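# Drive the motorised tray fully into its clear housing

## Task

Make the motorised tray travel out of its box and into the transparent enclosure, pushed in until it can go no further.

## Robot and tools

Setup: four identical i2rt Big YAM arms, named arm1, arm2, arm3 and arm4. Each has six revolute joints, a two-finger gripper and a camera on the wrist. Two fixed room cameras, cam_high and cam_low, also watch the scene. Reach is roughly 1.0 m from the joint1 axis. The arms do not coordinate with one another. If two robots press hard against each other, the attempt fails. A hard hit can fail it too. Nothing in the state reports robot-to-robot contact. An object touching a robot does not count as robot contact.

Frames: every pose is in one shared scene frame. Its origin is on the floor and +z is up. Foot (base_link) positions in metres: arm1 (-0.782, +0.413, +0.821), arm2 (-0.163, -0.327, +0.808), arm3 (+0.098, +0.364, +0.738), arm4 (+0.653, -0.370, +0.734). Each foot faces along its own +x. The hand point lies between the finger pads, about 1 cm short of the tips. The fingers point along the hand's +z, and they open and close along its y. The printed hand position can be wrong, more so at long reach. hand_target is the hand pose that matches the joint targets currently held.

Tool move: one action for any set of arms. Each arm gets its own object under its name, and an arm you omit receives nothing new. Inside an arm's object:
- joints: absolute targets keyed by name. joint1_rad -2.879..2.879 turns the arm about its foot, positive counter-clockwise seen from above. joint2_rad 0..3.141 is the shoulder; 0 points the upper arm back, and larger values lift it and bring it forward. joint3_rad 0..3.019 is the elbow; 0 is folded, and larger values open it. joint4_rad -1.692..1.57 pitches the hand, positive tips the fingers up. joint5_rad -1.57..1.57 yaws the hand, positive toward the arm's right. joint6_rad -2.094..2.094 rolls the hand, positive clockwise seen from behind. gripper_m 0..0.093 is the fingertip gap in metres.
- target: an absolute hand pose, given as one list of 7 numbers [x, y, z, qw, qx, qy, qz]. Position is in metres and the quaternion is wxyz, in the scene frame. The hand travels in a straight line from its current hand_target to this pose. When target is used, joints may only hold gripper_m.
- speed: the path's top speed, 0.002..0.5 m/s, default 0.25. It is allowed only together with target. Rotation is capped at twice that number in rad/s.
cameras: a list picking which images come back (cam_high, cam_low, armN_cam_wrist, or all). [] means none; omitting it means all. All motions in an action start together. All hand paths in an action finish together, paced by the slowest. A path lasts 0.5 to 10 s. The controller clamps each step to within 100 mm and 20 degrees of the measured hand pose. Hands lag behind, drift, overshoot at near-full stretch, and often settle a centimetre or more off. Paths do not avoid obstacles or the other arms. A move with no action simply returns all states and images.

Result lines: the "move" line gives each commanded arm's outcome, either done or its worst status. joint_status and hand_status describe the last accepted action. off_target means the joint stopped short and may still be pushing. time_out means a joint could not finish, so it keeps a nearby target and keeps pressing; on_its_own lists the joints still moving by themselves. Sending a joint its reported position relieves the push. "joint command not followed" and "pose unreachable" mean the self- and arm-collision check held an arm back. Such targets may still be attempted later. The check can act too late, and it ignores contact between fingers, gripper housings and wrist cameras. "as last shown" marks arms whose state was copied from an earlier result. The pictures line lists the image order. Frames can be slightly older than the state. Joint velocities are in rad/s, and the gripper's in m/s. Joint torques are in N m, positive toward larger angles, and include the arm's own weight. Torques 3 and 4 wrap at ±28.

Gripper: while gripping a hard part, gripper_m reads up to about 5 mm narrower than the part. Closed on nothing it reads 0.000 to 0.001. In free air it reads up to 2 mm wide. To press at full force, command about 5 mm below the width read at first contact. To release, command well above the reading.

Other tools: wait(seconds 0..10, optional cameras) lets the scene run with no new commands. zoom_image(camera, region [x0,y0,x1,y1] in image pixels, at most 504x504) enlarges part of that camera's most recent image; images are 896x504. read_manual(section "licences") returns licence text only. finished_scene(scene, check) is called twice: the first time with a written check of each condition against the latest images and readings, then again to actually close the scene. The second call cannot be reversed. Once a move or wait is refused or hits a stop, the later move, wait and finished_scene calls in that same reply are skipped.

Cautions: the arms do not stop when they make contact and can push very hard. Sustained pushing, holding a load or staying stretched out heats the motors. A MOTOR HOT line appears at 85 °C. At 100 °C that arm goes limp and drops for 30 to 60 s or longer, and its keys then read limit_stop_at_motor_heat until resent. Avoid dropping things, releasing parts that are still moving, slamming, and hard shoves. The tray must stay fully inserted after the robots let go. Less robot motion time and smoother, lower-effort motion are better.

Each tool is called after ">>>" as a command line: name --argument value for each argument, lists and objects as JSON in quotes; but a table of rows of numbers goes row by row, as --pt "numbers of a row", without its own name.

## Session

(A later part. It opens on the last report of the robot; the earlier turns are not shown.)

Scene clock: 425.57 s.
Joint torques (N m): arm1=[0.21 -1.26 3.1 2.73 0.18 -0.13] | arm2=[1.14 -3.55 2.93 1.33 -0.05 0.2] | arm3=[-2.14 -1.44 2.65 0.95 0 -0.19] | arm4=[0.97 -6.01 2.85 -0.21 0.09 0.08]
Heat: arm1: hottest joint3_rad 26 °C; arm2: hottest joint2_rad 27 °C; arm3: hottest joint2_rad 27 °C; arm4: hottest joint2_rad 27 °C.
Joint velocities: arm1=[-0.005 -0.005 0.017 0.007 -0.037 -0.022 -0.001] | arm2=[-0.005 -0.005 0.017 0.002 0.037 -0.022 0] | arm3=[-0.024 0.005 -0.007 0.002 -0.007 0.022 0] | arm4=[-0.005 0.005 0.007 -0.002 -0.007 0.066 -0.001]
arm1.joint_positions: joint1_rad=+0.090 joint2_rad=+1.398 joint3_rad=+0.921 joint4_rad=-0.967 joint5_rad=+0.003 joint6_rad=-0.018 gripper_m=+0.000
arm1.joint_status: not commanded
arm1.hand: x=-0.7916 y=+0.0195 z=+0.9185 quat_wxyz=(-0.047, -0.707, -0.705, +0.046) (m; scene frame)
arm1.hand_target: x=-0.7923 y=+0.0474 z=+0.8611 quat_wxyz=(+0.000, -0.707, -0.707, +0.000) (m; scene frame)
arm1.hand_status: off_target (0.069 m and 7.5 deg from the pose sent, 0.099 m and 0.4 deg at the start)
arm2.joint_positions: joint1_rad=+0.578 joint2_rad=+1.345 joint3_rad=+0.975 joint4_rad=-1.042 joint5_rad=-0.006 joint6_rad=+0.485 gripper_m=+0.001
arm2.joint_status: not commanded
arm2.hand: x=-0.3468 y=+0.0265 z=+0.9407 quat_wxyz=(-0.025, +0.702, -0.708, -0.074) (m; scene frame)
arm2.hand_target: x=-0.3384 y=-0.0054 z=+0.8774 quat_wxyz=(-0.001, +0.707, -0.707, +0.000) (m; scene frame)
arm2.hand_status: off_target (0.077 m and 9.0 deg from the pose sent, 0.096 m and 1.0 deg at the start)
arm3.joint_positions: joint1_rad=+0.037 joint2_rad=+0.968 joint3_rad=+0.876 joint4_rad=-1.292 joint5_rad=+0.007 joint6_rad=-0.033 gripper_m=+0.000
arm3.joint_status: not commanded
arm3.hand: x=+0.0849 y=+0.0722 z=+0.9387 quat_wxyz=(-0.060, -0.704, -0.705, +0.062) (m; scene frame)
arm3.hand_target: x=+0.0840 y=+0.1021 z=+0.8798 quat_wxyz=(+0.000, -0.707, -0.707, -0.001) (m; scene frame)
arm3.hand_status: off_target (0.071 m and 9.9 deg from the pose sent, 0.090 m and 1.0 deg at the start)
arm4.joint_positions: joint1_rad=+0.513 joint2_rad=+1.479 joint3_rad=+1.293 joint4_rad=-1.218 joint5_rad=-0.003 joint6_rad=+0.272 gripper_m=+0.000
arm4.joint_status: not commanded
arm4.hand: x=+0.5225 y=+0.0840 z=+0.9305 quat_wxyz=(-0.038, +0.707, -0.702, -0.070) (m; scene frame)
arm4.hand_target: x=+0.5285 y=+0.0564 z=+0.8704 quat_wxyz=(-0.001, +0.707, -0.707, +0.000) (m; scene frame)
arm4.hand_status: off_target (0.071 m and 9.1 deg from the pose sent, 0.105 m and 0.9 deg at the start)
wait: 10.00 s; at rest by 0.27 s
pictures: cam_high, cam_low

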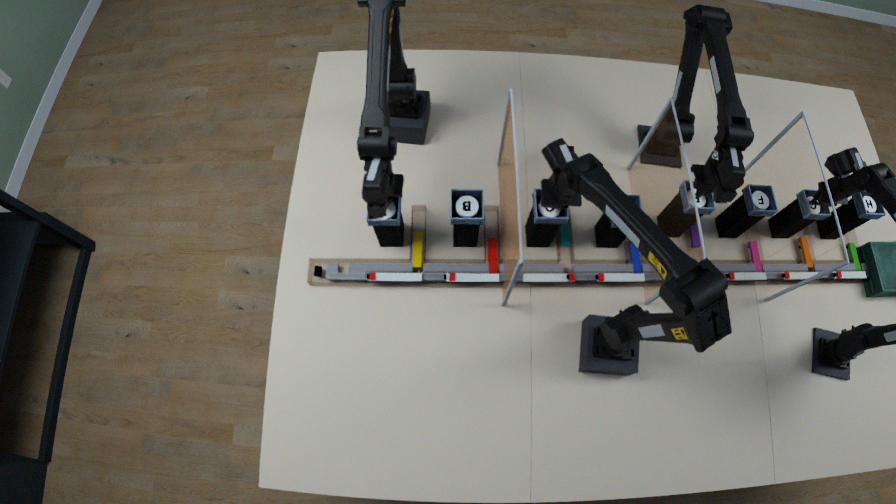

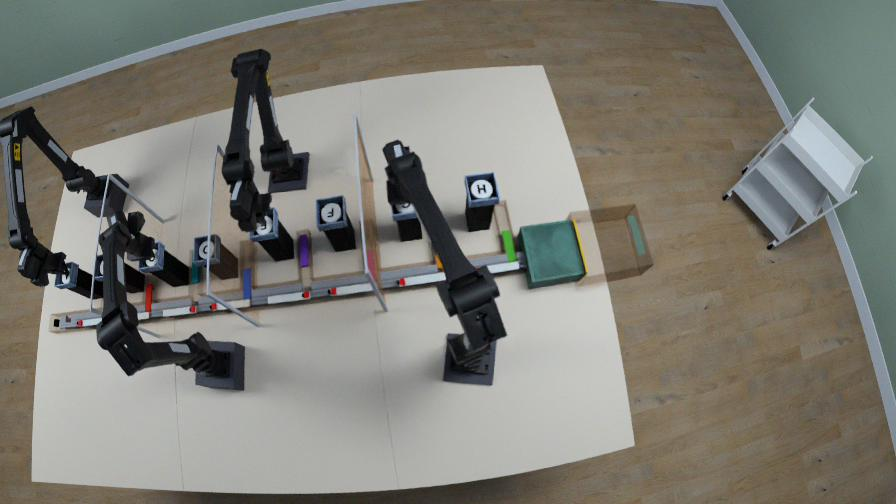

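>>> wait --seconds 10 --cameras '[]'

>>> wait --seconds 10 --cameras '[]'

>>> wait --seconds 10 --cameras '[]'

>>> wait --seconds 10 --cameras '["cam_high", "cam_low"]'

>>> zoom_image --camera "cam_high" --region '[360, 180, 560, 300]'

>>> zoom_image --camera "cam_high" --region '[690, 190, 896, 300]'

>>> zoom_image --camera "cam_low" --region '[190, 190, 390, 310]'

Scene clock: 435.83 s.
Joint torques (N m): arm1=[0.15 -1.32 3.07 2.77 0.18 -0.14] | arm2=[1.26 -3.6 3 1.47 -0.03 0.22] | arm3=[-2.08 -1.44 2.63 0.9 0 -0.19] | arm4=[0.97 -6.07 2.86 -0.21 0.09 0.07]
Heat: arm1: hottest joint3_rad 26 °C; arm2: hottest joint2_rad 27 °C; arm3: hottest joint2_rad 27 °C; arm4: hottest joint2_rad 27 °C.
Joint velocities: arm1=[0.005 -0.005 -0.007 0.012 0.007 0.007 0.001] | arm2=[-0.005 -0.005 0.002 0.007 0.022 0.007 -0.001] | arm3=[-0.015 0.005 0.007 0.002 0.037 0.066 0] | arm4=[0.005 0.005 -0.012 -0.002 0.066 -0.066 0.001]
arm1.joint_positions: joint1_rad=+0.090 joint2_rad=+1.398 joint3_rad=+0.921 joint4_rad=-0.967 joint5_rad=+0.003 joint6_rad=-0.018 gripper_m=+0.000
arm1.joint_status: not commanded
arm1.hand: x=-0.7916 y=+0.0195 z=+0.9185 quat_wxyz=(-0.047, -0.707, -0.705, +0.046) (m; scene frame)
arm1.hand_target: x=-0.7923 y=+0.0474 z=+0.8611 quat_wxyz=(+0.000, -0.707, -0.707, +0.000) (m; scene frame)
arm1.hand_status: off_target (0.069 m and 7.5 deg from the pose sent, 0.099 m and 0.4 deg at the start)
arm2.joint_positions: joint1_rad=+0.578 joint2_rad=+1.345 joint3_rad=+0.975 joint4_rad=-1.042 joint5_rad=-0.006 joint6_rad=+0.485 gripper_m=+0.001
arm2.joint_status: not commanded
arm2.hand: x=-0.3468 y=+0.0265 z=+0.9407 quat_wxyz=(-0.025, +0.702, -0.708, -0.074) (m; scene frame)
arm2.hand_target: x=-0.3384 y=-0.0054 z=+0.8774 quat_wxyz=(-0.001, +0.707, -0.707, +0.000) (m; scene frame)
arm2.hand_status: off_target (0.077 m and 9.0 deg from the pose sent, 0.096 m and 1.0 deg at the start)
arm3.joint_positions: joint1_rad=+0.037 joint2_rad=+0.968 joint3_rad=+0.876 joint4_rad=-1.292 joint5_rad=+0.007 joint6_rad=-0.033 gripper_m=+0.000
arm3.joint_status: not commanded
arm3.hand: x=+0.0849 y=+0.0722 z=+0.9387 quat_wxyz=(-0.060, -0.704, -0.705, +0.062) (m; scene frame)
arm3.hand_target: x=+0.0840 y=+0.1021 z=+0.8798 quat_wxyz=(+0.000, -0.707, -0.707, -0.001) (m; scene frame)
arm3.hand_status: off_target (0.071 m and 9.9 deg from the pose sent, 0.090 m and 1.0 deg at the start)
arm4.joint_positions: joint1_rad=+0.513 joint2_rad=+1.479 joint3_rad=+1.293 joint4_rad=-1.218 joint5_rad=-0.003 joint6_rad=+0.272 gripper_m=+0.000
arm4.joint_status: not commanded
arm4.hand: x=+0.5225 y=+0.0840 z=+0.9305 quat_wxyz=(-0.038, +0.707, -0.702, -0.070) (m; scene frame)
arm4.hand_target: x=+0.5285 y=+0.0564 z=+0.8704 quat_wxyz=(-0.001, +0.707, -0.707, +0.000) (m; scene frame)
arm4.hand_status: off_target (0.071 m and 9.1 deg from the pose sent, 0.105 m and 0.9 deg at the start)
wait: 10.00 s; at rest from the start
pictures: none
No camera images: "cameras" was empty.

Scene clock: 445.83 s.
Joint torques (N m): arm1=[0.21 -1.26 3.08 2.71 0.19 -0.14] | arm2=[1.03 -3.66 2.92 1.35 -0.05 0.2] | arm3=[-2.02 -1.44 2.69 0.94 0.01 -0.18] | arm4=[0.91 -6.07 2.86 -0.2 0.09 0.07]
Heat: arm1: hottest joint3_rad 26 °C; arm2: hottest joint2_rad 27 °C; arm3: hottest joint2_rad 27 °C; arm4: hottest joint2_rad 27 °C.
Joint velocities: arm1=[0.005 -0.005 -0.017 -0.002 0.007 -0.051 -0.001] | arm2=[0.015 -0.005 0.007 0.017 -0.095 -0.095 0] | arm3=[-0.015 -0.015 -0.007 -0.017 -0.007 0.007 0] | arm4=[-0.005 -0.005 0.012 -0.017 -0.051 0.007 -0.001]
arm1.joint_positions: joint1_rad=+0.090 joint2_rad=+1.398 joint3_rad=+0.921 joint4_rad=-0.967 joint5_rad=+0.003 joint6_rad=-0.018 gripper_m=+0.000
arm1.joint_status: not commanded
arm1.hand: x=-0.7916 y=+0.0195 z=+0.9185 quat_wxyz=(-0.047, -0.707, -0.705, +0.046) (m; scene frame)
arm1.hand_target: x=-0.7923 y=+0.0474 z=+0.8611 quat_wxyz=(+0.000, -0.707, -0.707, +0.000) (m; scene frame)
arm1.hand_status: off_target (0.069 m and 7.5 deg from the pose sent, 0.099 m and 0.4 deg at the start)
arm2.joint_positions: joint1_rad=+0.578 joint2_rad=+1.345 joint3_rad=+0.975 joint4_rad=-1.042 joint5_rad=-0.006 joint6_rad=+0.486 gripper_m=+0.001
arm2.joint_status: not commanded
arm2.hand: x=-0.3468 y=+0.0265 z=+0.9407 quat_wxyz=(-0.025, +0.701, -0.708, -0.074) (m; scene frame)
arm2.hand_target: x=-0.3384 y=-0.0054 z=+0.8774 quat_wxyz=(-0.001, +0.707, -0.707, +0.000) (m; scene frame)
arm2.hand_status: off_target (0.077 m and 9.0 deg from the pose sent, 0.096 m and 1.0 deg at the start)
arm3.joint_positions: joint1_rad=+0.037 joint2_rad=+0.968 joint3_rad=+0.876 joint4_rad=-1.292 joint5_rad=+0.007 joint6_rad=-0.033 gripper_m=+0.000
arm3.joint_status: not commanded
arm3.hand: x=+0.0849 y=+0.0722 z=+0.9387 quat_wxyz=(-0.060, -0.704, -0.705, +0.062) (m; scene frame)
arm3.hand_target: x=+0.0840 y=+0.1021 z=+0.8798 quat_wxyz=(+0.000, -0.707, -0.707, -0.001) (m; scene frame)
arm3.hand_status: off_target (0.071 m and 9.9 deg from the pose sent, 0.090 m and 1.0 deg at the start)
arm4.joint_positions: joint1_rad=+0.513 joint2_rad=+1.479 joint3_rad=+1.293 joint4_rad=-1.218 joint5_rad=-0.003 joint6_rad=+0.272 gripper_m=+0.000
arm4.joint_status: not commanded
arm4.hand: x=+0.5225 y=+0.0840 z=+0.9305 quat_wxyz=(-0.038, +0.707, -0.702, -0.070) (m; scene frame)
arm4.hand_target: x=+0.5285 y=+0.0564 z=+0.8704 quat_wxyz=(-0.001, +0.707, -0.707, +0.000) (m; scene frame)
arm4.hand_status: off_target (0.071 m and 9.1 deg from the pose sent, 0.105 m and 0.9 deg at the start)
wait: 10.00 s; at rest by 0.27 s
pictures: none
No camera images: "cameras" was empty.

Scene clock: 455.83 s.
Joint torques (N m): arm1=[0.15 -1.38 3.08 2.73 0.17 -0.14] | arm2=[0.56 -3.78 2.91 1.44 -0.04 0.21] | arm3=[-2.08 -1.38 2.66 0.92 0 -0.19] | arm4=[0.91 -6.07 2.85 -0.21 0.09 0.07]
Heat: arm1: hottest joint3_rad 26 °C; arm2: hottest joint2_rad 27 °C; arm3: hottest joint2_rad 27 °C; arm4: hottest joint2_rad 27 °C.
Joint velocities: arm1=[0.005 -0.005 -0.007 -0.007 0.022 0.007 0.001] | arm2=[0.005 -0.024 0.012 0.022 0.007 -0.051 -0.001] | arm3=[-0.015 -0.005 -0.012 0.002 0.022 -0.066 0.001] | arm4=[0.005 -0.024 -0.012 0.002 -0.007 -0.037 -0.001]
arm1.joint_positions: joint1_rad=+0.090 joint2_rad=+1.398 joint3_rad=+0.921 joint4_rad=-0.967 joint5_rad=+0.003 joint6_rad=-0.018 gripper_m=+0.000
arm1.joint_status: not commanded
arm1.hand: x=-0.7916 y=+0.0195 z=+0.9185 quat_wxyz=(-0.047, -0.707, -0.705, +0.046) (m; scene frame)
arm1.hand_target: x=-0.7923 y=+0.0474 z=+0.8611 quat_wxyz=(+0.000, -0.707, -0.707, +0.000) (m; scene frame)
arm1.hand_status: off_target (0.069 m and 7.5 deg from the pose sent, 0.099 m and 0.4 deg at the start)
arm2.joint_positions: joint1_rad=+0.578 joint2_rad=+1.345 joint3_rad=+0.975 joint4_rad=-1.042 joint5_rad=-0.006 joint6_rad=+0.486 gripper_m=+0.001
arm2.joint_status: not commanded
arm2.hand: x=-0.3468 y=+0.0265 z=+0.9407 quat_wxyz=(-0.025, +0.701, -0.708, -0.074) (m; scene frame)
arm2.hand_target: x=-0.3384 y=-0.0054 z=+0.8774 quat_wxyz=(-0.001, +0.707, -0.707, +0.000) (m; scene frame)
arm2.hand_status: off_target (0.077 m and 9.0 deg from the pose sent, 0.096 m and 1.0 deg at the start)
arm3.joint_positions: joint1_rad=+0.037 joint2_rad=+0.968 joint3_rad=+0.876 joint4_rad=-1.292 joint5_rad=+0.007 joint6_rad=-0.033 gripper_m=+0.000
arm3.joint_status: not commanded
arm3.hand: x=+0.0849 y=+0.0722 z=+0.9387 quat_wxyz=(-0.060, -0.704, -0.705, +0.062) (m; scene frame)
arm3.hand_target: x=+0.0840 y=+0.1021 z=+0.8798 quat_wxyz=(+0.000, -0.707, -0.707, -0.001) (m; scene frame)
arm3.hand_status: off_target (0.071 m and 9.9 deg from the pose sent, 0.090 m and 1.0 deg at the start)
arm4.joint_positions: joint1_rad=+0.513 joint2_rad=+1.479 joint3_rad=+1.293 joint4_rad=-1.218 joint5_rad=-0.003 joint6_rad=+0.272 gripper_m=+0.000
arm4.joint_status: not commanded
arm4.hand: x=+0.5225 y=+0.0840 z=+0.9305 quat_wxyz=(-0.038, +0.707, -0.702, -0.070) (m; scene frame)
arm4.hand_target: x=+0.5285 y=+0.0564 z=+0.8704 quat_wxyz=(-0.001, +0.707, -0.707, +0.000) (m; scene frame)
arm4.hand_status: off_target (0.071 m and 9.1 deg from the pose sent, 0.105 m and 0.9 deg at the start)
wait: 10.00 s; at rest by 0.27 s
pictures: none
No camera images: "cameras" was empty.

Scene clock: 465.83 s.
Joint torques (N m): arm1=[0.26 -1.26 3.03 2.71 0.19 -0.12] | arm2=[1.49 -3.6 3.02 1.32 -0.03 0.2] | arm3=[-2.14 -1.44 2.63 0.94 -0.02 -0.18] | arm4=[0.91 -6.07 2.88 -0.21 0.09 0.07]
Heat: arm1: hottest joint3_rad 26 °C; arm2: hottest joint2_rad 27 °C; arm3: hottest joint2_rad 27 °C; arm4: hottest joint2_rad 27 °C.
Joint velocities: arm1=[-0.005 0.005 0.002 0.012 -0.007 0.022 0.001] | arm2=[-0.005 -0.015 0.007 -0.007 -0.037 0.007 0] | arm3=[0.005 0.005 0.012 0.007 -0.022 -0.007 0.001] | arm4=[-0.005 0.005 0.002 -0.002 -0.051 0.066 0]
arm1.joint_positions: joint1_rad=+0.090 joint2_rad=+1.398 joint3_rad=+0.921 joint4_rad=-0.967 joint5_rad=+0.003 joint6_rad=-0.018 gripper_m=+0.000
arm1.joint_status: not commanded
arm1.hand: x=-0.7916 y=+0.0195 z=+0.9185 quat_wxyz=(-0.047, -0.707, -0.705, +0.046) (m; scene frame)
arm1.hand_target: x=-0.7923 y=+0.0474 z=+0.8611 quat_wxyz=(+0.000, -0.707, -0.707, +0.000) (m; scene frame)
arm1.hand_status: off_target (0.069 m and 7.5 deg from the pose sent, 0.099 m and 0.4 deg at the start)
arm2.joint_positions: joint1_rad=+0.578 joint2_rad=+1.345 joint3_rad=+0.975 joint4_rad=-1.042 joint5_rad=-0.006 joint6_rad=+0.486 gripper_m=+0.001
arm2.joint_status: not commanded
arm2.hand: x=-0.3468 y=+0.0265 z=+0.9407 quat_wxyz=(-0.025, +0.701, -0.708, -0.074) (m; scene frame)
arm2.hand_target: x=-0.3384 y=-0.0054 z=+0.8774 quat_wxyz=(-0.001, +0.707, -0.707, +0.000) (m; scene frame)
arm2.hand_status: off_target (0.077 m and 9.0 deg from the pose sent, 0.096 m and 1.0 deg at the start)
arm3.joint_positions: joint1_rad=+0.037 joint2_rad=+0.968 joint3_rad=+0.876 joint4_rad=-1.292 joint5_rad=+0.007 joint6_rad=-0.033 gripper_m=+0.000
arm3.joint_status: not commanded
arm3.hand: x=+0.0849 y=+0.0722 z=+0.9387 quat_wxyz=(-0.060, -0.704, -0.705, +0.062) (m; scene frame)
arm3.hand_target: x=+0.0840 y=+0.1021 z=+0.8798 quat_wxyz=(+0.000, -0.707, -0.707, -0.001) (m; scene frame)
arm3.hand_status: off_target (0.071 m and 9.9 deg from the pose sent, 0.090 m and 1.0 deg at the start)
arm4.joint_positions: joint1_rad=+0.513 joint2_rad=+1.479 joint3_rad=+1.293 joint4_rad=-1.218 joint5_rad=-0.003 joint6_rad=+0.272 gripper_m=+0.000
arm4.joint_status: not commanded
arm4.hand: x=+0.5225 y=+0.0840 z=+0.9305 quat_wxyz=(-0.038, +0.707, -0.702, -0.070) (m; scene frame)
arm4.hand_target: x=+0.5285 y=+0.0564 z=+0.8704 quat_wxyz=(-0.001, +0.707, -0.707, +0.000) (m; scene frame)
arm4.hand_status: off_target (0.071 m and 9.1 deg from the pose sent, 0.105 m and 0.9 deg at the start)
wait: 10.00 s; at rest by 0.27 s
pictures: cam_high, cam_low

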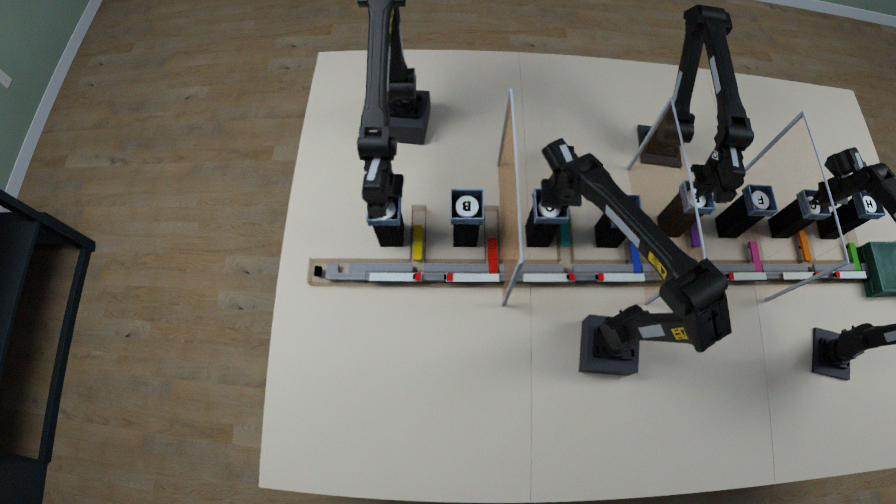

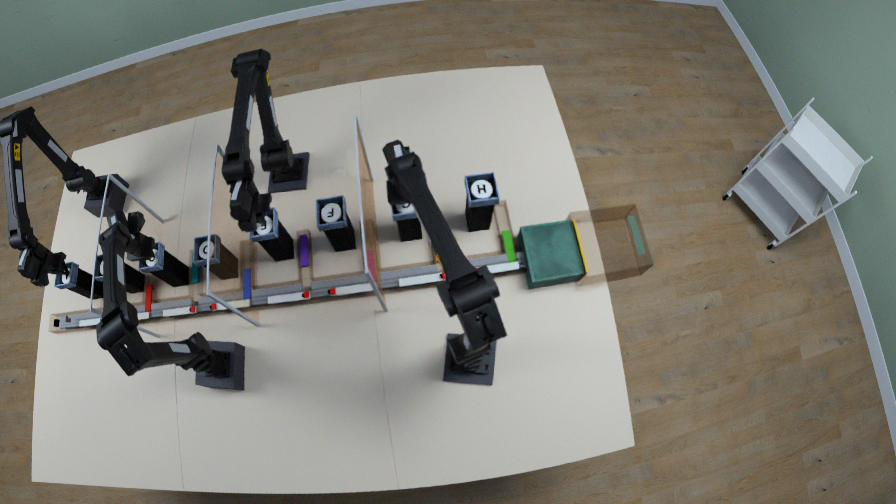

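Scaled by 2.520 from the camera's 896x504 image, which has a finer 1280x720 frame.

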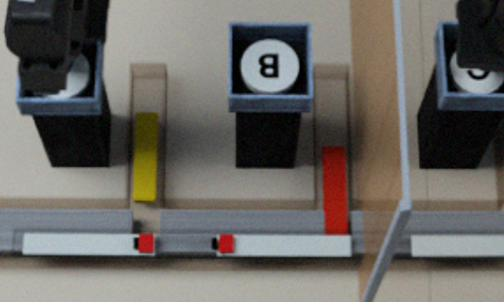

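Scaled by 2.447 from the camera's 896x504 image, which has a finer 1280x720 frame.

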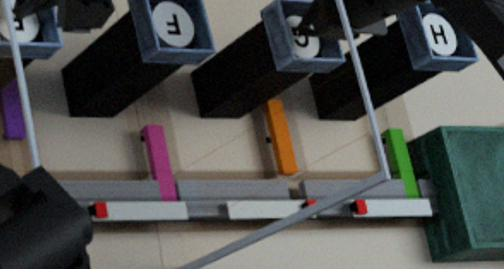

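Scaled by 2.520 from the camera's 896x504 image, which has a finer 1280x720 frame.

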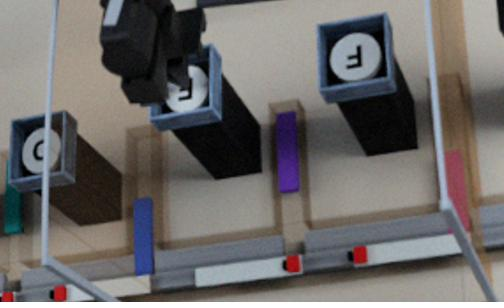

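>>> wait --seconds 10 --cameras '[]'

>>> wait --seconds 10 --cameras '[]'

>>> wait --seconds 10 --cameras '[]'

>>> wait --seconds 10 --cameras '[]'

>>> wait --seconds 10 --cameras '["cam_high"]'

>>> zoom_image --camera "cam_high" --region '[360, 180, 560, 300]'

>>> zoom_image --camera "cam_high" --region '[690, 190, 896, 300]'

Scene clock: 476.80 s.
Joint torques (N m): arm1=[0.09 -1.2 3.11 2.76 0.18 -0.14] | arm2=[0.97 -3.55 3.02 1.36 -0.07 0.21] | arm3=[-2.08 -1.32 2.65 0.91 -0.01 -0.18] | arm4=[0.97 -6.07 2.86 -0.21 0.09 0.07]
Heat: arm1: hottest joint3_rad 26 °C; arm2: hottest joint2_rad 27 °C; arm3: hottest joint2_rad 27 °C; arm4: hottest joint2_rad 27 °C.
Joint velocities: arm1=[0.005 0.005 -0.012 -0.012 -0.022 -0.051 0] | arm2=[-0.015 0.005 -0.012 -0.002 0.007 0.007 0.001] | arm3=[0.005 -0.005 -0.007 -0.007 0.037 -0.007 -0.001] | arm4=[-0.005 -0.015 0.002 0.007 0.007 0.051 0]
arm1.joint_positions: joint1_rad=+0.090 joint2_rad=+1.398 joint3_rad=+0.921 joint4_rad=-0.967 joint5_rad=+0.003 joint6_rad=-0.018 gripper_m=+0.000
arm1.joint_status: not commanded
arm1.hand: x=-0.7916 y=+0.0195 z=+0.9185 quat_wxyz=(-0.047, -0.707, -0.705, +0.046) (m; scene frame)
arm1.hand_target: x=-0.7923 y=+0.0474 z=+0.8611 quat_wxyz=(+0.000, -0.707, -0.707, +0.000) (m; scene frame)
arm1.hand_status: off_target (0.069 m and 7.5 deg from the pose sent, 0.099 m and 0.4 deg at the start)
arm2.joint_positions: joint1_rad=+0.578 joint2_rad=+1.345 joint3_rad=+0.975 joint4_rad=-1.042 joint5_rad=-0.006 joint6_rad=+0.486 gripper_m=+0.001
arm2.joint_status: not commanded
arm2.hand: x=-0.3468 y=+0.0265 z=+0.9407 quat_wxyz=(-0.025, +0.701, -0.708, -0.074) (m; scene frame)
arm2.hand_target: x=-0.3384 y=-0.0054 z=+0.8774 quat_wxyz=(-0.001, +0.707, -0.707, +0.000) (m; scene frame)
arm2.hand_status: off_target (0.077 m and 9.0 deg from the pose sent, 0.096 m and 1.0 deg at the start)
arm3.joint_positions: joint1_rad=+0.037 joint2_rad=+0.968 joint3_rad=+0.876 joint4_rad=-1.292 joint5_rad=+0.007 joint6_rad=-0.033 gripper_m=+0.000
arm3.joint_status: not commanded
arm3.hand: x=+0.0849 y=+0.0722 z=+0.9387 quat_wxyz=(-0.060, -0.704, -0.705, +0.062) (m; scene frame)
arm3.hand_target: x=+0.0840 y=+0.1021 z=+0.8798 quat_wxyz=(+0.000, -0.707, -0.707, -0.001) (m; scene frame)
arm3.hand_status: off_target (0.071 m and 9.9 deg from the pose sent, 0.090 m and 1.0 deg at the start)
arm4.joint_positions: joint1_rad=+0.513 joint2_rad=+1.479 joint3_rad=+1.293 joint4_rad=-1.218 joint5_rad=-0.003 joint6_rad=+0.272 gripper_m=+0.000
arm4.joint_status: not commanded
arm4.hand: x=+0.5225 y=+0.0840 z=+0.9305 quat_wxyz=(-0.038, +0.707, -0.702, -0.070) (m; scene frame)
arm4.hand_target: x=+0.5285 y=+0.0564 z=+0.8704 quat_wxyz=(-0.001, +0.707, -0.707, +0.000) (m; scene frame)
arm4.hand_status: off_target (0.071 m and 9.1 deg from the pose sent, 0.105 m and 0.9 deg at the start)
wait: 10.00 s; at rest from the start
pictures: none
No camera images: "cameras" was empty.

Scene clock: 486.80 s.
Joint torques (N m): arm1=[0.21 -1.2 3.1 2.74 0.19 -0.12] | arm2=[1.2 -3.66 3.02 1.32 -0.04 0.19] | arm3=[-2.26 -1.32 2.61 0.95 0 -0.18] | arm4=[0.97 -6.07 2.86 -0.21 0.09 0.07]
Heat: arm1: hottest joint3_rad 26 °C; arm2: hottest joint2_rad 27 °C; arm3: hottest joint2_rad 27 °C; arm4: hottest joint2_rad 27 °C.
Joint velocities: arm1=[-0.015 -0.005 0.002 -0.022 0.066 -0.095 0.002] | arm2=[-0.005 -0.005 -0.012 -0.002 -0.051 0.007 -0.001] | arm3=[-0.005 -0.015 -0.002 0.007 0.125 -0.022 0] | arm4=[-0.005 0.005 -0.002 0.002 0.007 -0.037 0]
arm1.joint_positions: joint1_rad=+0.090 joint2_rad=+1.398 joint3_rad=+0.921 joint4_rad=-0.967 joint5_rad=+0.003 joint6_rad=-0.018 gripper_m=+0.000
arm1.joint_status: not commanded
arm1.hand: x=-0.7916 y=+0.0195 z=+0.9185 quat_wxyz=(-0.047, -0.707, -0.705, +0.046) (m; scene frame)
arm1.hand_target: x=-0.7923 y=+0.0474 z=+0.8611 quat_wxyz=(+0.000, -0.707, -0.707, +0.000) (m; scene frame)
arm1.hand_status: off_target (0.069 m and 7.5 deg from the pose sent, 0.099 m and 0.4 deg at the start)
arm2.joint_positions: joint1_rad=+0.578 joint2_rad=+1.345 joint3_rad=+0.975 joint4_rad=-1.042 joint5_rad=-0.006 joint6_rad=+0.486 gripper_m=+0.001
arm2.joint_status: not commanded
arm2.hand: x=-0.3468 y=+0.0265 z=+0.9407 quat_wxyz=(-0.025, +0.701, -0.708, -0.074) (m; scene frame)
arm2.hand_target: x=-0.3384 y=-0.0054 z=+0.8774 quat_wxyz=(-0.001, +0.707, -0.707, +0.000) (m; scene frame)
arm2.hand_status: off_target (0.077 m and 9.0 deg from the pose sent, 0.096 m and 1.0 deg at the start)
arm3.joint_positions: joint1_rad=+0.037 joint2_rad=+0.968 joint3_rad=+0.876 joint4_rad=-1.292 joint5_rad=+0.007 joint6_rad=-0.033 gripper_m=+0.000
arm3.joint_status: not commanded
arm3.hand: x=+0.0849 y=+0.0722 z=+0.9387 quat_wxyz=(-0.060, -0.704, -0.705, +0.062) (m; scene frame)
arm3.hand_target: x=+0.0840 y=+0.1021 z=+0.8798 quat_wxyz=(+0.000, -0.707, -0.707, -0.001) (m; scene frame)
arm3.hand_status: off_target (0.071 m and 9.9 deg from the pose sent, 0.090 m and 1.0 deg at the start)
arm4.joint_positions: joint1_rad=+0.513 joint2_rad=+1.479 joint3_rad=+1.293 joint4_rad=-1.218 joint5_rad=-0.003 joint6_rad=+0.272 gripper_m=+0.000
arm4.joint_status: not commanded
arm4.hand: x=+0.5225 y=+0.0840 z=+0.9305 quat_wxyz=(-0.038, +0.707, -0.702, -0.070) (m; scene frame)
arm4.hand_target: x=+0.5285 y=+0.0564 z=+0.8704 quat_wxyz=(-0.001, +0.707, -0.707, +0.000) (m; scene frame)
arm4.hand_status: off_target (0.071 m and 9.1 deg from the pose sent, 0.105 m and 0.9 deg at the start)
wait: 10.00 s; at rest by 0.27 s
pictures: none
No camera images: "cameras" was empty.

Scene clock: 496.80 s.
Joint torques (N m): arm1=[0.21 -1.32 3.12 2.74 0.2 -0.13] | arm2=[1.08 -3.84 3.02 1.32 -0.06 0.21] | arm3=[-2.08 -1.38 2.65 0.92 0 -0.19] | arm4=[0.97 -6.01 2.86 -0.2 0.09 0.07]
Heat: arm1: hottest joint3_rad 26 °C; arm2: hottest joint2_rad 27 °C; arm3: hottest joint2_rad 27 °C; arm4: hottest joint2_rad 27 °C.
Joint velocities: arm1=[-0.005 0.005 0.007 -0.012 -0.037 0.095 -0.002] | arm2=[0.005 -0.005 0.002 0.017 -0.022 -0.022 0.001] | arm3=[0.005 -0.015 -0.012 -0.007 -0.081 -0.081 0] | arm4=[0.005 -0.015 -0.002 -0.007 0.022 0.037 0]
arm1.joint_positions: joint1_rad=+0.090 joint2_rad=+1.398 joint3_rad=+0.921 joint4_rad=-0.967 joint5_rad=+0.003 joint6_rad=-0.018 gripper_m=+0.000
arm1.joint_status: not commanded
arm1.hand: x=-0.7916 y=+0.0195 z=+0.9185 quat_wxyz=(-0.047, -0.707, -0.705, +0.046) (m; scene frame)
arm1.hand_target: x=-0.7923 y=+0.0474 z=+0.8611 quat_wxyz=(+0.000, -0.707, -0.707, +0.000) (m; scene frame)
arm1.hand_status: off_target (0.069 m and 7.5 deg from the pose sent, 0.099 m and 0.4 deg at the start)
arm2.joint_positions: joint1_rad=+0.578 joint2_rad=+1.345 joint3_rad=+0.975 joint4_rad=-1.042 joint5_rad=-0.006 joint6_rad=+0.486 gripper_m=+0.001
arm2.joint_status: not commanded
arm2.hand: x=-0.3468 y=+0.0265 z=+0.9407 quat_wxyz=(-0.025, +0.701, -0.708, -0.074) (m; scene frame)
arm2.hand_target: x=-0.3384 y=-0.0054 z=+0.8774 quat_wxyz=(-0.001, +0.707, -0.707, +0.000) (m; scene frame)
arm2.hand_status: off_target (0.077 m and 9.0 deg from the pose sent, 0.096 m and 1.0 deg at the start)
arm3.joint_positions: joint1_rad=+0.037 joint2_rad=+0.968 joint3_rad=+0.876 joint4_rad=-1.292 joint5_rad=+0.007 joint6_rad=-0.033 gripper_m=+0.000
arm3.joint_status: not commanded
arm3.hand: x=+0.0849 y=+0.0722 z=+0.9387 quat_wxyz=(-0.060, -0.704, -0.705, +0.062) (m; scene frame)
arm3.hand_target: x=+0.0840 y=+0.1021 z=+0.8798 quat_wxyz=(+0.000, -0.707, -0.707, -0.001) (m; scene frame)
arm3.hand_status: off_target (0.071 m and 9.9 deg from the pose sent, 0.090 m and 1.0 deg at the start)
arm4.joint_positions: joint1_rad=+0.513 joint2_rad=+1.479 joint3_rad=+1.293 joint4_rad=-1.218 joint5_rad=-0.003 joint6_rad=+0.272 gripper_m=+0.000
arm4.joint_status: not commanded
arm4.hand: x=+0.5225 y=+0.0840 z=+0.9305 quat_wxyz=(-0.038, +0.707, -0.702, -0.070) (m; scene frame)
arm4.hand_target: x=+0.5285 y=+0.0564 z=+0.8704 quat_wxyz=(-0.001, +0.707, -0.707, +0.000) (m; scene frame)
arm4.hand_status: off_target (0.071 m and 9.1 deg from the pose sent, 0.105 m and 0.9 deg at the start)
wait: 10.00 s; at rest by 0.27 s
pictures: none
No camera images: "cameras" was empty.

Scene clock: 506.80 s.
Joint torques (N m): arm1=[0.21 -1.26 3.1 2.73 0.18 -0.14] | arm2=[0.97 -3.78 3.04 1.33 -0.04 0.19] | arm3=[-2.14 -1.55 2.67 0.94 0 -0.19] | arm4=[0.91 -6.07 2.86 -0.21 0.09 0.07]
Heat: arm1: hottest joint3_rad 26 °C; arm2: hottest joint2_rad 27 °C; arm3: hottest joint2_rad 27 °C; arm4: hottest joint2_rad 27 °C.
Joint velocities: arm1=[-0.015 -0.005 -0.007 -0.002 -0.022 -0.051 0] | arm2=[-0.005 0.005 -0.007 0.002 -0.051 0.037 0] | arm3=[0.005 0.005 0.012 0.012 0.022 0.037 -0.001] | arm4=[0.005 -0.024 -0.007 0.012 0.022 0.022 0]
arm1.joint_positions: joint1_rad=+0.090 joint2_rad=+1.398 joint3_rad=+0.921 joint4_rad=-0.967 joint5_rad=+0.003 joint6_rad=-0.018 gripper_m=+0.000
arm1.joint_status: not commanded
arm1.hand: x=-0.7916 y=+0.0195 z=+0.9185 quat_wxyz=(-0.047, -0.707, -0.705, +0.046) (m; scene frame)
arm1.hand_target: x=-0.7923 y=+0.0474 z=+0.8611 quat_wxyz=(+0.000, -0.707, -0.707, +0.000) (m; scene frame)
arm1.hand_status: off_target (0.069 m and 7.5 deg from the pose sent, 0.099 m and 0.4 deg at the start)
arm2.joint_positions: joint1_rad=+0.578 joint2_rad=+1.345 joint3_rad=+0.975 joint4_rad=-1.042 joint5_rad=-0.006 joint6_rad=+0.486 gripper_m=+0.001
arm2.joint_status: not commanded
arm2.hand: x=-0.3468 y=+0.0265 z=+0.9407 quat_wxyz=(-0.025, +0.701, -0.708, -0.074) (m; scene frame)
arm2.hand_target: x=-0.3384 y=-0.0054 z=+0.8774 quat_wxyz=(-0.001, +0.707, -0.707, +0.000) (m; scene frame)
arm2.hand_status: off_target (0.077 m and 9.0 deg from the pose sent, 0.096 m and 1.0 deg at the start)
arm3.joint_positions: joint1_rad=+0.037 joint2_rad=+0.968 joint3_rad=+0.876 joint4_rad=-1.292 joint5_rad=+0.007 joint6_rad=-0.033 gripper_m=+0.000
arm3.joint_status: not commanded
arm3.hand: x=+0.0849 y=+0.0722 z=+0.9387 quat_wxyz=(-0.060, -0.704, -0.705, +0.062) (m; scene frame)
arm3.hand_target: x=+0.0840 y=+0.1021 z=+0.8798 quat_wxyz=(+0.000, -0.707, -0.707, -0.001) (m; scene frame)
arm3.hand_status: off_target (0.071 m and 9.9 deg from the pose sent, 0.090 m and 1.0 deg at the start)
arm4.joint_positions: joint1_rad=+0.513 joint2_rad=+1.479 joint3_rad=+1.293 joint4_rad=-1.218 joint5_rad=-0.003 joint6_rad=+0.272 gripper_m=+0.000
arm4.joint_status: not commanded
arm4.hand: x=+0.5225 y=+0.0840 z=+0.9305 quat_wxyz=(-0.038, +0.707, -0.702, -0.070) (m; scene frame)
arm4.hand_target: x=+0.5285 y=+0.0564 z=+0.8704 quat_wxyz=(-0.001, +0.707, -0.707, +0.000) (m; scene frame)
arm4.hand_status: off_target (0.071 m and 9.1 deg from the pose sent, 0.105 m and 0.9 deg at the start)
wait: 10.00 s; at rest by 0.27 s
pictures: none
No camera images: "cameras" was empty.

Scene clock: 516.80 s.
Joint torques (N m): arm1=[0.15 -1.44 3.07 2.71 0.19 -0.13] | arm2=[0.97 -3.6 2.89 1.42 -0.04 0.21] | arm3=[-2.2 -1.44 2.62 0.91 -0.01 -0.19] | arm4=[0.97 -6.07 2.88 -0.21 0.09 0.07]
Heat: arm1: hottest joint3_rad 26 °C; arm2: hottest joint2_rad 26 °C; arm3: hottest joint2_rad 27 °C; arm4: hottest joint2_rad 27 °C.
Joint velocities: arm1=[-0.005 0.005 -0.017 -0.007 -0.081 -0.022 -0.001] | arm2=[-0.005 -0.005 0.007 0.007 0.022 0.007 0] | arm3=[-0.024 -0.015 -0.017 -0.002 -0.007 0.007 -0.001] | arm4=[-0.005 -0.034 -0.007 0.002 -0.095 -0.037 0]
arm1.joint_positions: joint1_rad=+0.090 joint2_rad=+1.398 joint3_rad=+0.921 joint4_rad=-0.967 joint5_rad=+0.003 joint6_rad=-0.018 gripper_m=+0.000
arm1.joint_status: not commanded
arm1.hand: x=-0.7916 y=+0.0195 z=+0.9185 quat_wxyz=(-0.047, -0.707, -0.705, +0.046) (m; scene frame)
arm1.hand_target: x=-0.7923 y=+0.0474 z=+0.8611 quat_wxyz=(+0.000, -0.707, -0.707, +0.000) (m; scene frame)
arm1.hand_status: off_target (0.069 m and 7.5 deg from the pose sent, 0.099 m and 0.4 deg at the start)
arm2.joint_positions: joint1_rad=+0.578 joint2_rad=+1.345 joint3_rad=+0.975 joint4_rad=-1.042 joint5_rad=-0.006 joint6_rad=+0.486 gripper_m=+0.001
arm2.joint_status: not commanded
arm2.hand: x=-0.3468 y=+0.0265 z=+0.9407 quat_wxyz=(-0.025, +0.701, -0.708, -0.074) (m; scene frame)
arm2.hand_target: x=-0.3384 y=-0.0054 z=+0.8774 quat_wxyz=(-0.001, +0.707, -0.707, +0.000) (m; scene frame)
arm2.hand_status: off_target (0.077 m and 9.0 deg from the pose sent, 0.096 m and 1.0 deg at the start)
arm3.joint_positions: joint1_rad=+0.037 joint2_rad=+0.968 joint3_rad=+0.876 joint4_rad=-1.292 joint5_rad=+0.007 joint6_rad=-0.033 gripper_m=+0.000
arm3.joint_status: not commanded
arm3.hand: x=+0.0849 y=+0.0722 z=+0.9387 quat_wxyz=(-0.060, -0.704, -0.705, +0.062) (m; scene frame)
arm3.hand_target: x=+0.0840 y=+0.1021 z=+0.8798 quat_wxyz=(+0.000, -0.707, -0.707, -0.001) (m; scene frame)
arm3.hand_status: off_target (0.071 m and 9.9 deg from the pose sent, 0.090 m and 1.0 deg at the start)
arm4.joint_positions: joint1_rad=+0.513 joint2_rad=+1.479 joint3_rad=+1.293 joint4_rad=-1.218 joint5_rad=-0.003 joint6_rad=+0.272 gripper_m=+0.000
arm4.joint_status: not commanded
arm4.hand: x=+0.5225 y=+0.0840 z=+0.9305 quat_wxyz=(-0.038, +0.707, -0.702, -0.070) (m; scene frame)
arm4.hand_target: x=+0.5285 y=+0.0564 z=+0.8704 quat_wxyz=(-0.001, +0.707, -0.707, +0.000) (m; scene frame)
arm4.hand_status: off_target (0.071 m and 9.1 deg from the pose sent, 0.105 m and 0.9 deg at the start)
wait: 10.00 s; at rest by 0.27 s
pictures: cam_high

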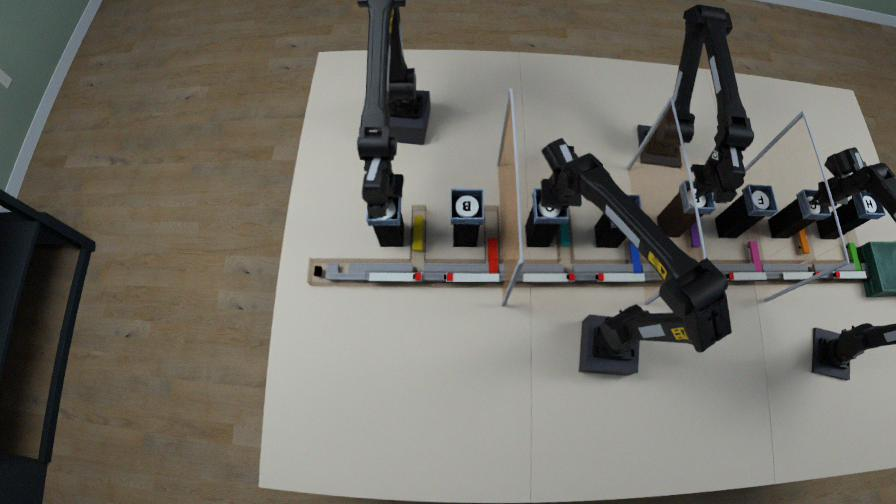

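Scaled by 2.520 from the camera's 896x504 image, which has a finer 1280x720 frame.

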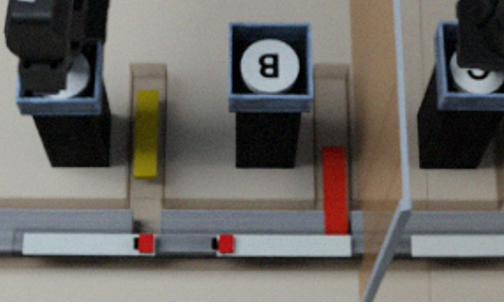

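Scaled by 2.447 from the camera's 896x504 image, which has a finer 1280x720 frame.

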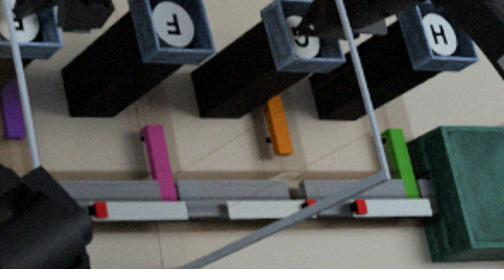

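>>> wait --seconds 10 --cameras '[]'

>>> wait --seconds 8 --cameras '["cam_high"]'

>>> zoom_image --camera "cam_high" --region '[360, 180, 560, 300]'

>>> zoom_image --camera "cam_high" --region '[690, 190, 896, 300]'

Scene clock: 526.93 s.
Joint torques (N m): arm1=[0.26 -1.32 3.04 2.71 0.18 -0.12] | arm2=[1.14 -4.07 2.86 1.37 -0.05 0.21] | arm3=[-2.14 -1.44 2.66 0.92 -0.01 -0.19] | arm4=[0.91 -6.07 2.86 -0.21 0.09 0.07]
Heat: arm1: hottest joint3_rad 26 °C; arm2: hottest joint2_rad 26 °C; arm3: hottest joint2_rad 27 °C; arm4: hottest joint2_rad 27 °C.
Joint velocities: arm1=[-0.005 -0.005 0.002 -0.002 -0.051 -0.022 -0.001] | arm2=[-0.005 0.005 -0.007 0.012 -0.037 0.051 0] | arm3=[-0.015 -0.005 -0.022 0.007 0.007 0.022 -0.001] | arm4=[-0.015 0.015 0.007 -0.007 0.007 -0.007 0]
arm1.joint_positions: joint1_rad=+0.090 joint2_rad=+1.398 joint3_rad=+0.921 joint4_rad=-0.967 joint5_rad=+0.003 joint6_rad=-0.018 gripper_m=+0.000
arm1.joint_status: not commanded
arm1.hand: x=-0.7916 y=+0.0195 z=+0.9185 quat_wxyz=(-0.047, -0.707, -0.705, +0.046) (m; scene frame)
arm1.hand_target: x=-0.7923 y=+0.0474 z=+0.8611 quat_wxyz=(+0.000, -0.707, -0.707, +0.000) (m; scene frame)
arm1.hand_status: off_target (0.069 m and 7.5 deg from the pose sent, 0.099 m and 0.4 deg at the start)
arm2.joint_positions: joint1_rad=+0.578 joint2_rad=+1.345 joint3_rad=+0.975 joint4_rad=-1.042 joint5_rad=-0.006 joint6_rad=+0.486 gripper_m=+0.001
arm2.joint_status: not commanded
arm2.hand: x=-0.3468 y=+0.0265 z=+0.9407 quat_wxyz=(-0.025, +0.701, -0.708, -0.074) (m; scene frame)
arm2.hand_target: x=-0.3384 y=-0.0054 z=+0.8774 quat_wxyz=(-0.001, +0.707, -0.707, +0.000) (m; scene frame)
arm2.hand_status: off_target (0.077 m and 9.0 deg from the pose sent, 0.096 m and 1.0 deg at the start)
arm3.joint_positions: joint1_rad=+0.037 joint2_rad=+0.968 joint3_rad=+0.876 joint4_rad=-1.292 joint5_rad=+0.007 joint6_rad=-0.033 gripper_m=+0.000
arm3.joint_status: not commanded
arm3.hand: x=+0.0849 y=+0.0722 z=+0.9387 quat_wxyz=(-0.060, -0.704, -0.705, +0.062) (m; scene frame)
arm3.hand_target: x=+0.0840 y=+0.1021 z=+0.8798 quat_wxyz=(+0.000, -0.707, -0.707, -0.001) (m; scene frame)
arm3.hand_status: off_target (0.071 m and 9.9 deg from the pose sent, 0.090 m and 1.0 deg at the start)
arm4.joint_positions: joint1_rad=+0.513 joint2_rad=+1.479 joint3_rad=+1.293 joint4_rad=-1.218 joint5_rad=-0.003 joint6_rad=+0.272 gripper_m=+0.000
arm4.joint_status: not commanded
arm4.hand: x=+0.5225 y=+0.0840 z=+0.9305 quat_wxyz=(-0.038, +0.707, -0.702, -0.070) (m; scene frame)
arm4.hand_target: x=+0.5285 y=+0.0564 z=+0.8704 quat_wxyz=(-0.001, +0.707, -0.707, +0.000) (m; scene frame)
arm4.hand_status: off_target (0.071 m and 9.1 deg from the pose sent, 0.105 m and 0.9 deg at the start)
wait: 10.00 s; at rest by 0.13 s
pictures: none
No camera images: "cameras" was empty.

Scene clock: 534.93 s.
Joint torques (N m): arm1=[0.26 -1.2 3.08 2.67 0.18 -0.13] | arm2=[0.97 -3.55 2.93 1.32 -0.06 0.23] | arm3=[-2.14 -1.44 2.65 0.95 -0.01 -0.18] | arm4=[0.91 -6.07 2.85 -0.2 0.09 0.07]
Heat: arm1: hottest joint3_rad 26 °C; arm2: hottest joint2_rad 26 °C; arm3: hottest joint2_rad 27 °C; arm4: hottest joint2_rad 27 °C.
Joint velocities: arm1=[0.005 0.005 0.017 -0.017 -0.022 -0.051 0] | arm2=[-0.005 -0.005 -0.012 -0.002 0.022 0.007 0] | arm3=[-0.005 -0.005 0.022 -0.022 -0.066 -0.022 0] | arm4=[-0.005 0.005 0.002 0.007 0.022 -0.007 0]
arm1.joint_positions: joint1_rad=+0.090 joint2_rad=+1.398 joint3_rad=+0.921 joint4_rad=-0.967 joint5_rad=+0.003 joint6_rad=-0.018 gripper_m=+0.000
arm1.joint_status: not commanded
arm1.hand: x=-0.7916 y=+0.0195 z=+0.9185 quat_wxyz=(-0.047, -0.707, -0.705, +0.046) (m; scene frame)
arm1.hand_target: x=-0.7923 y=+0.0474 z=+0.8611 quat_wxyz=(+0.000, -0.707, -0.707, +0.000) (m; scene frame)
arm1.hand_status: off_target (0.069 m and 7.5 deg from the pose sent, 0.099 m and 0.4 deg at the start)
arm2.joint_positions: joint1_rad=+0.578 joint2_rad=+1.345 joint3_rad=+0.975 joint4_rad=-1.042 joint5_rad=-0.006 joint6_rad=+0.486 gripper_m=+0.001
arm2.joint_status: not commanded
arm2.hand: x=-0.3468 y=+0.0265 z=+0.9407 quat_wxyz=(-0.025, +0.701, -0.708, -0.074) (m; scene frame)
arm2.hand_target: x=-0.3384 y=-0.0054 z=+0.8774 quat_wxyz=(-0.001, +0.707, -0.707, +0.000) (m; scene frame)
arm2.hand_status: off_target (0.077 m and 9.0 deg from the pose sent, 0.096 m and 1.0 deg at the start)
arm3.joint_positions: joint1_rad=+0.037 joint2_rad=+0.968 joint3_rad=+0.876 joint4_rad=-1.292 joint5_rad=+0.007 joint6_rad=-0.033 gripper_m=+0.000
arm3.joint_status: not commanded
arm3.hand: x=+0.0849 y=+0.0722 z=+0.9387 quat_wxyz=(-0.060, -0.704, -0.705, +0.062) (m; scene frame)
arm3.hand_target: x=+0.0840 y=+0.1021 z=+0.8798 quat_wxyz=(+0.000, -0.707, -0.707, -0.001) (m; scene frame)
arm3.hand_status: off_target (0.071 m and 9.9 deg from the pose sent, 0.090 m and 1.0 deg at the start)
arm4.joint_positions: joint1_rad=+0.513 joint2_rad=+1.479 joint3_rad=+1.293 joint4_rad=-1.218 joint5_rad=-0.003 joint6_rad=+0.272 gripper_m=+0.000
arm4.joint_status: not commanded
arm4.hand: x=+0.5225 y=+0.0840 z=+0.9305 quat_wxyz=(-0.038, +0.707, -0.702, -0.070) (m; scene frame)
arm4.hand_target: x=+0.5285 y=+0.0564 z=+0.8704 quat_wxyz=(-0.001, +0.707, -0.707, +0.000) (m; scene frame)
arm4.hand_status: off_target (0.071 m and 9.1 deg from the pose sent, 0.105 m and 0.9 deg at the start)
wait: 8.00 s; at rest by 0.27 s
pictures: cam_high

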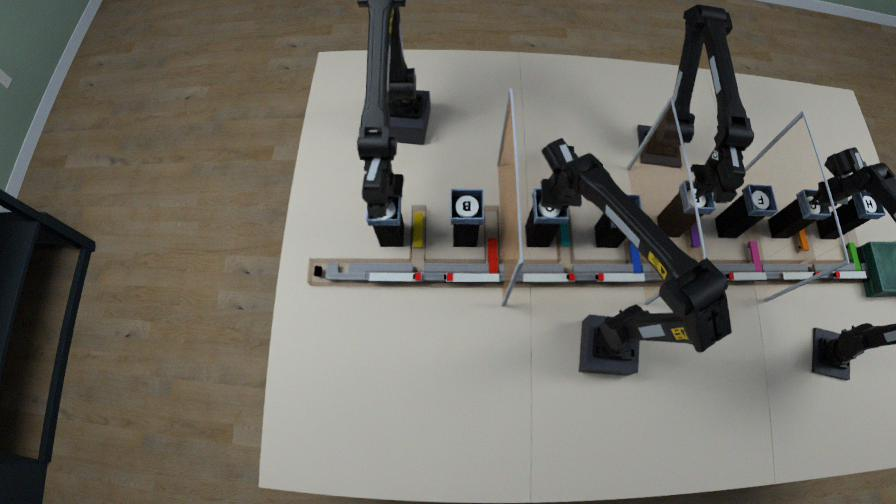

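Scaled by 2.520 from the camera's 896x504 image, which has a finer 1280x720 frame.

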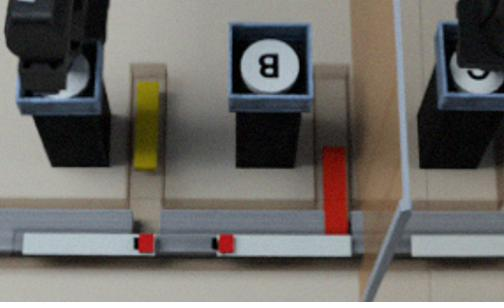

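Scaled by 2.447 from the camera's 896x504 image, which has a finer 1280x720 frame.

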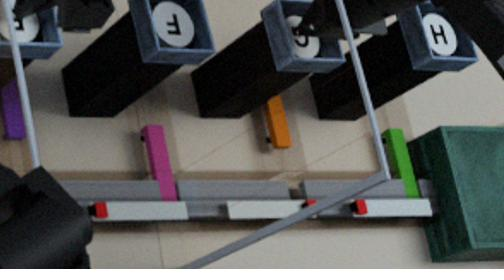

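>>> wait --seconds 10 --cameras '["cam_high"]'

>>> zoom_image --camera "cam_high" --region '[360, 180, 560, 300]'

>>> zoom_image --camera "cam_high" --region '[690, 190, 896, 300]'

Scene clock: 545.10 s.
Joint torques (N m): arm1=[0.15 -1.26 3.08 2.74 0.19 -0.13] | arm2=[0.79 -4.01 2.92 1.31 -0.04 0.18] | arm3=[-2.02 -1.44 2.65 0.94 0 -0.19] | arm4=[0.91 -6.07 2.86 -0.21 0.09 0.07]
Heat: arm1: hottest joint3_rad 26 °C; arm2: hottest joint2_rad 26 °C; arm3: hottest joint2_rad 27 °C; arm4: hottest joint2_rad 27 °C.
Joint velocities: arm1=[-0.005 -0.005 -0.007 0.007 -0.051 0.022 -0.002] | arm2=[-0.015 -0.005 0.007 -0.012 0.051 -0.022 0.001] | arm3=[0.005 -0.005 -0.012 0.007 -0.051 -0.037 -0.001] | arm4=[-0.005 0.005 -0.007 -0.002 -0.066 0.051 0]
arm1.joint_positions: joint1_rad=+0.090 joint2_rad=+1.398 joint3_rad=+0.921 joint4_rad=-0.967 joint5_rad=+0.003 joint6_rad=-0.018 gripper_m=+0.000
arm1.joint_status: not commanded
arm1.hand: x=-0.7916 y=+0.0195 z=+0.9185 quat_wxyz=(-0.047, -0.707, -0.705, +0.046) (m; scene frame)
arm1.hand_target: x=-0.7923 y=+0.0474 z=+0.8611 quat_wxyz=(+0.000, -0.707, -0.707, +0.000) (m; scene frame)
arm1.hand_status: off_target (0.069 m and 7.5 deg from the pose sent, 0.099 m and 0.4 deg at the start)
arm2.joint_positions: joint1_rad=+0.578 joint2_rad=+1.345 joint3_rad=+0.975 joint4_rad=-1.042 joint5_rad=-0.006 joint6_rad=+0.486 gripper_m=+0.001
arm2.joint_status: not commanded
arm2.hand: x=-0.3468 y=+0.0265 z=+0.9407 quat_wxyz=(-0.025, +0.701, -0.708, -0.074) (m; scene frame)
arm2.hand_target: x=-0.3384 y=-0.0054 z=+0.8774 quat_wxyz=(-0.001, +0.707, -0.707, +0.000) (m; scene frame)
arm2.hand_status: off_target (0.077 m and 9.0 deg from the pose sent, 0.096 m and 1.0 deg at the start)
arm3.joint_positions: joint1_rad=+0.037 joint2_rad=+0.968 joint3_rad=+0.876 joint4_rad=-1.292 joint5_rad=+0.007 joint6_rad=-0.033 gripper_m=+0.000
arm3.joint_status: not commanded
arm3.hand: x=+0.0849 y=+0.0722 z=+0.9387 quat_wxyz=(-0.060, -0.704, -0.705, +0.062) (m; scene frame)
arm3.hand_target: x=+0.0840 y=+0.1021 z=+0.8798 quat_wxyz=(+0.000, -0.707, -0.707, -0.001) (m; scene frame)
arm3.hand_status: off_target (0.071 m and 9.9 deg from the pose sent, 0.090 m and 1.0 deg at the start)
arm4.joint_positions: joint1_rad=+0.513 joint2_rad=+1.479 joint3_rad=+1.293 joint4_rad=-1.218 joint5_rad=-0.003 joint6_rad=+0.272 gripper_m=+0.000
arm4.joint_status: not commanded
arm4.hand: x=+0.5225 y=+0.0840 z=+0.9305 quat_wxyz=(-0.038, +0.707, -0.702, -0.070) (m; scene frame)
arm4.hand_target: x=+0.5285 y=+0.0564 z=+0.8704 quat_wxyz=(-0.001, +0.707, -0.707, +0.000) (m; scene frame)
arm4.hand_status: off_target (0.071 m and 9.1 deg from the pose sent, 0.105 m and 0.9 deg at the start)
wait: 10.00 s; at rest by 0.10 s
pictures: cam_high

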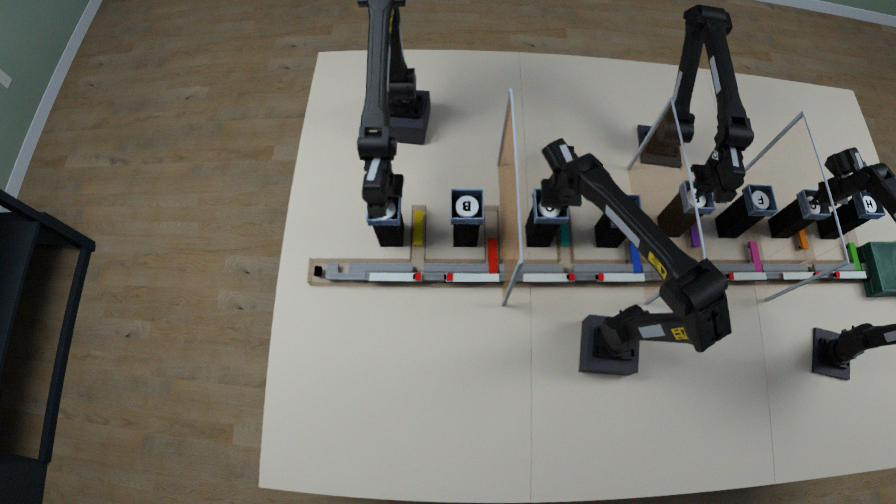

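Scaled by 2.520 from the camera's 896x504 image, which has a finer 1280x720 frame.

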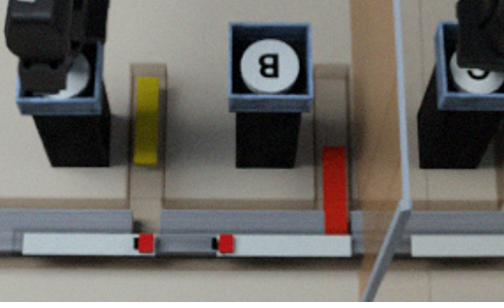

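Scaled by 2.447 from the camera's 896x504 image, which has a finer 1280x720 frame.

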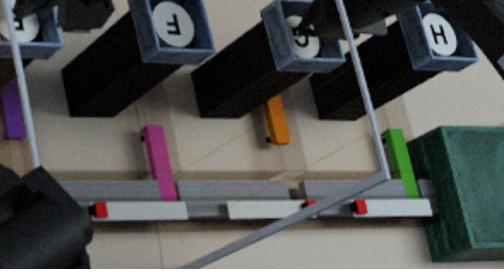

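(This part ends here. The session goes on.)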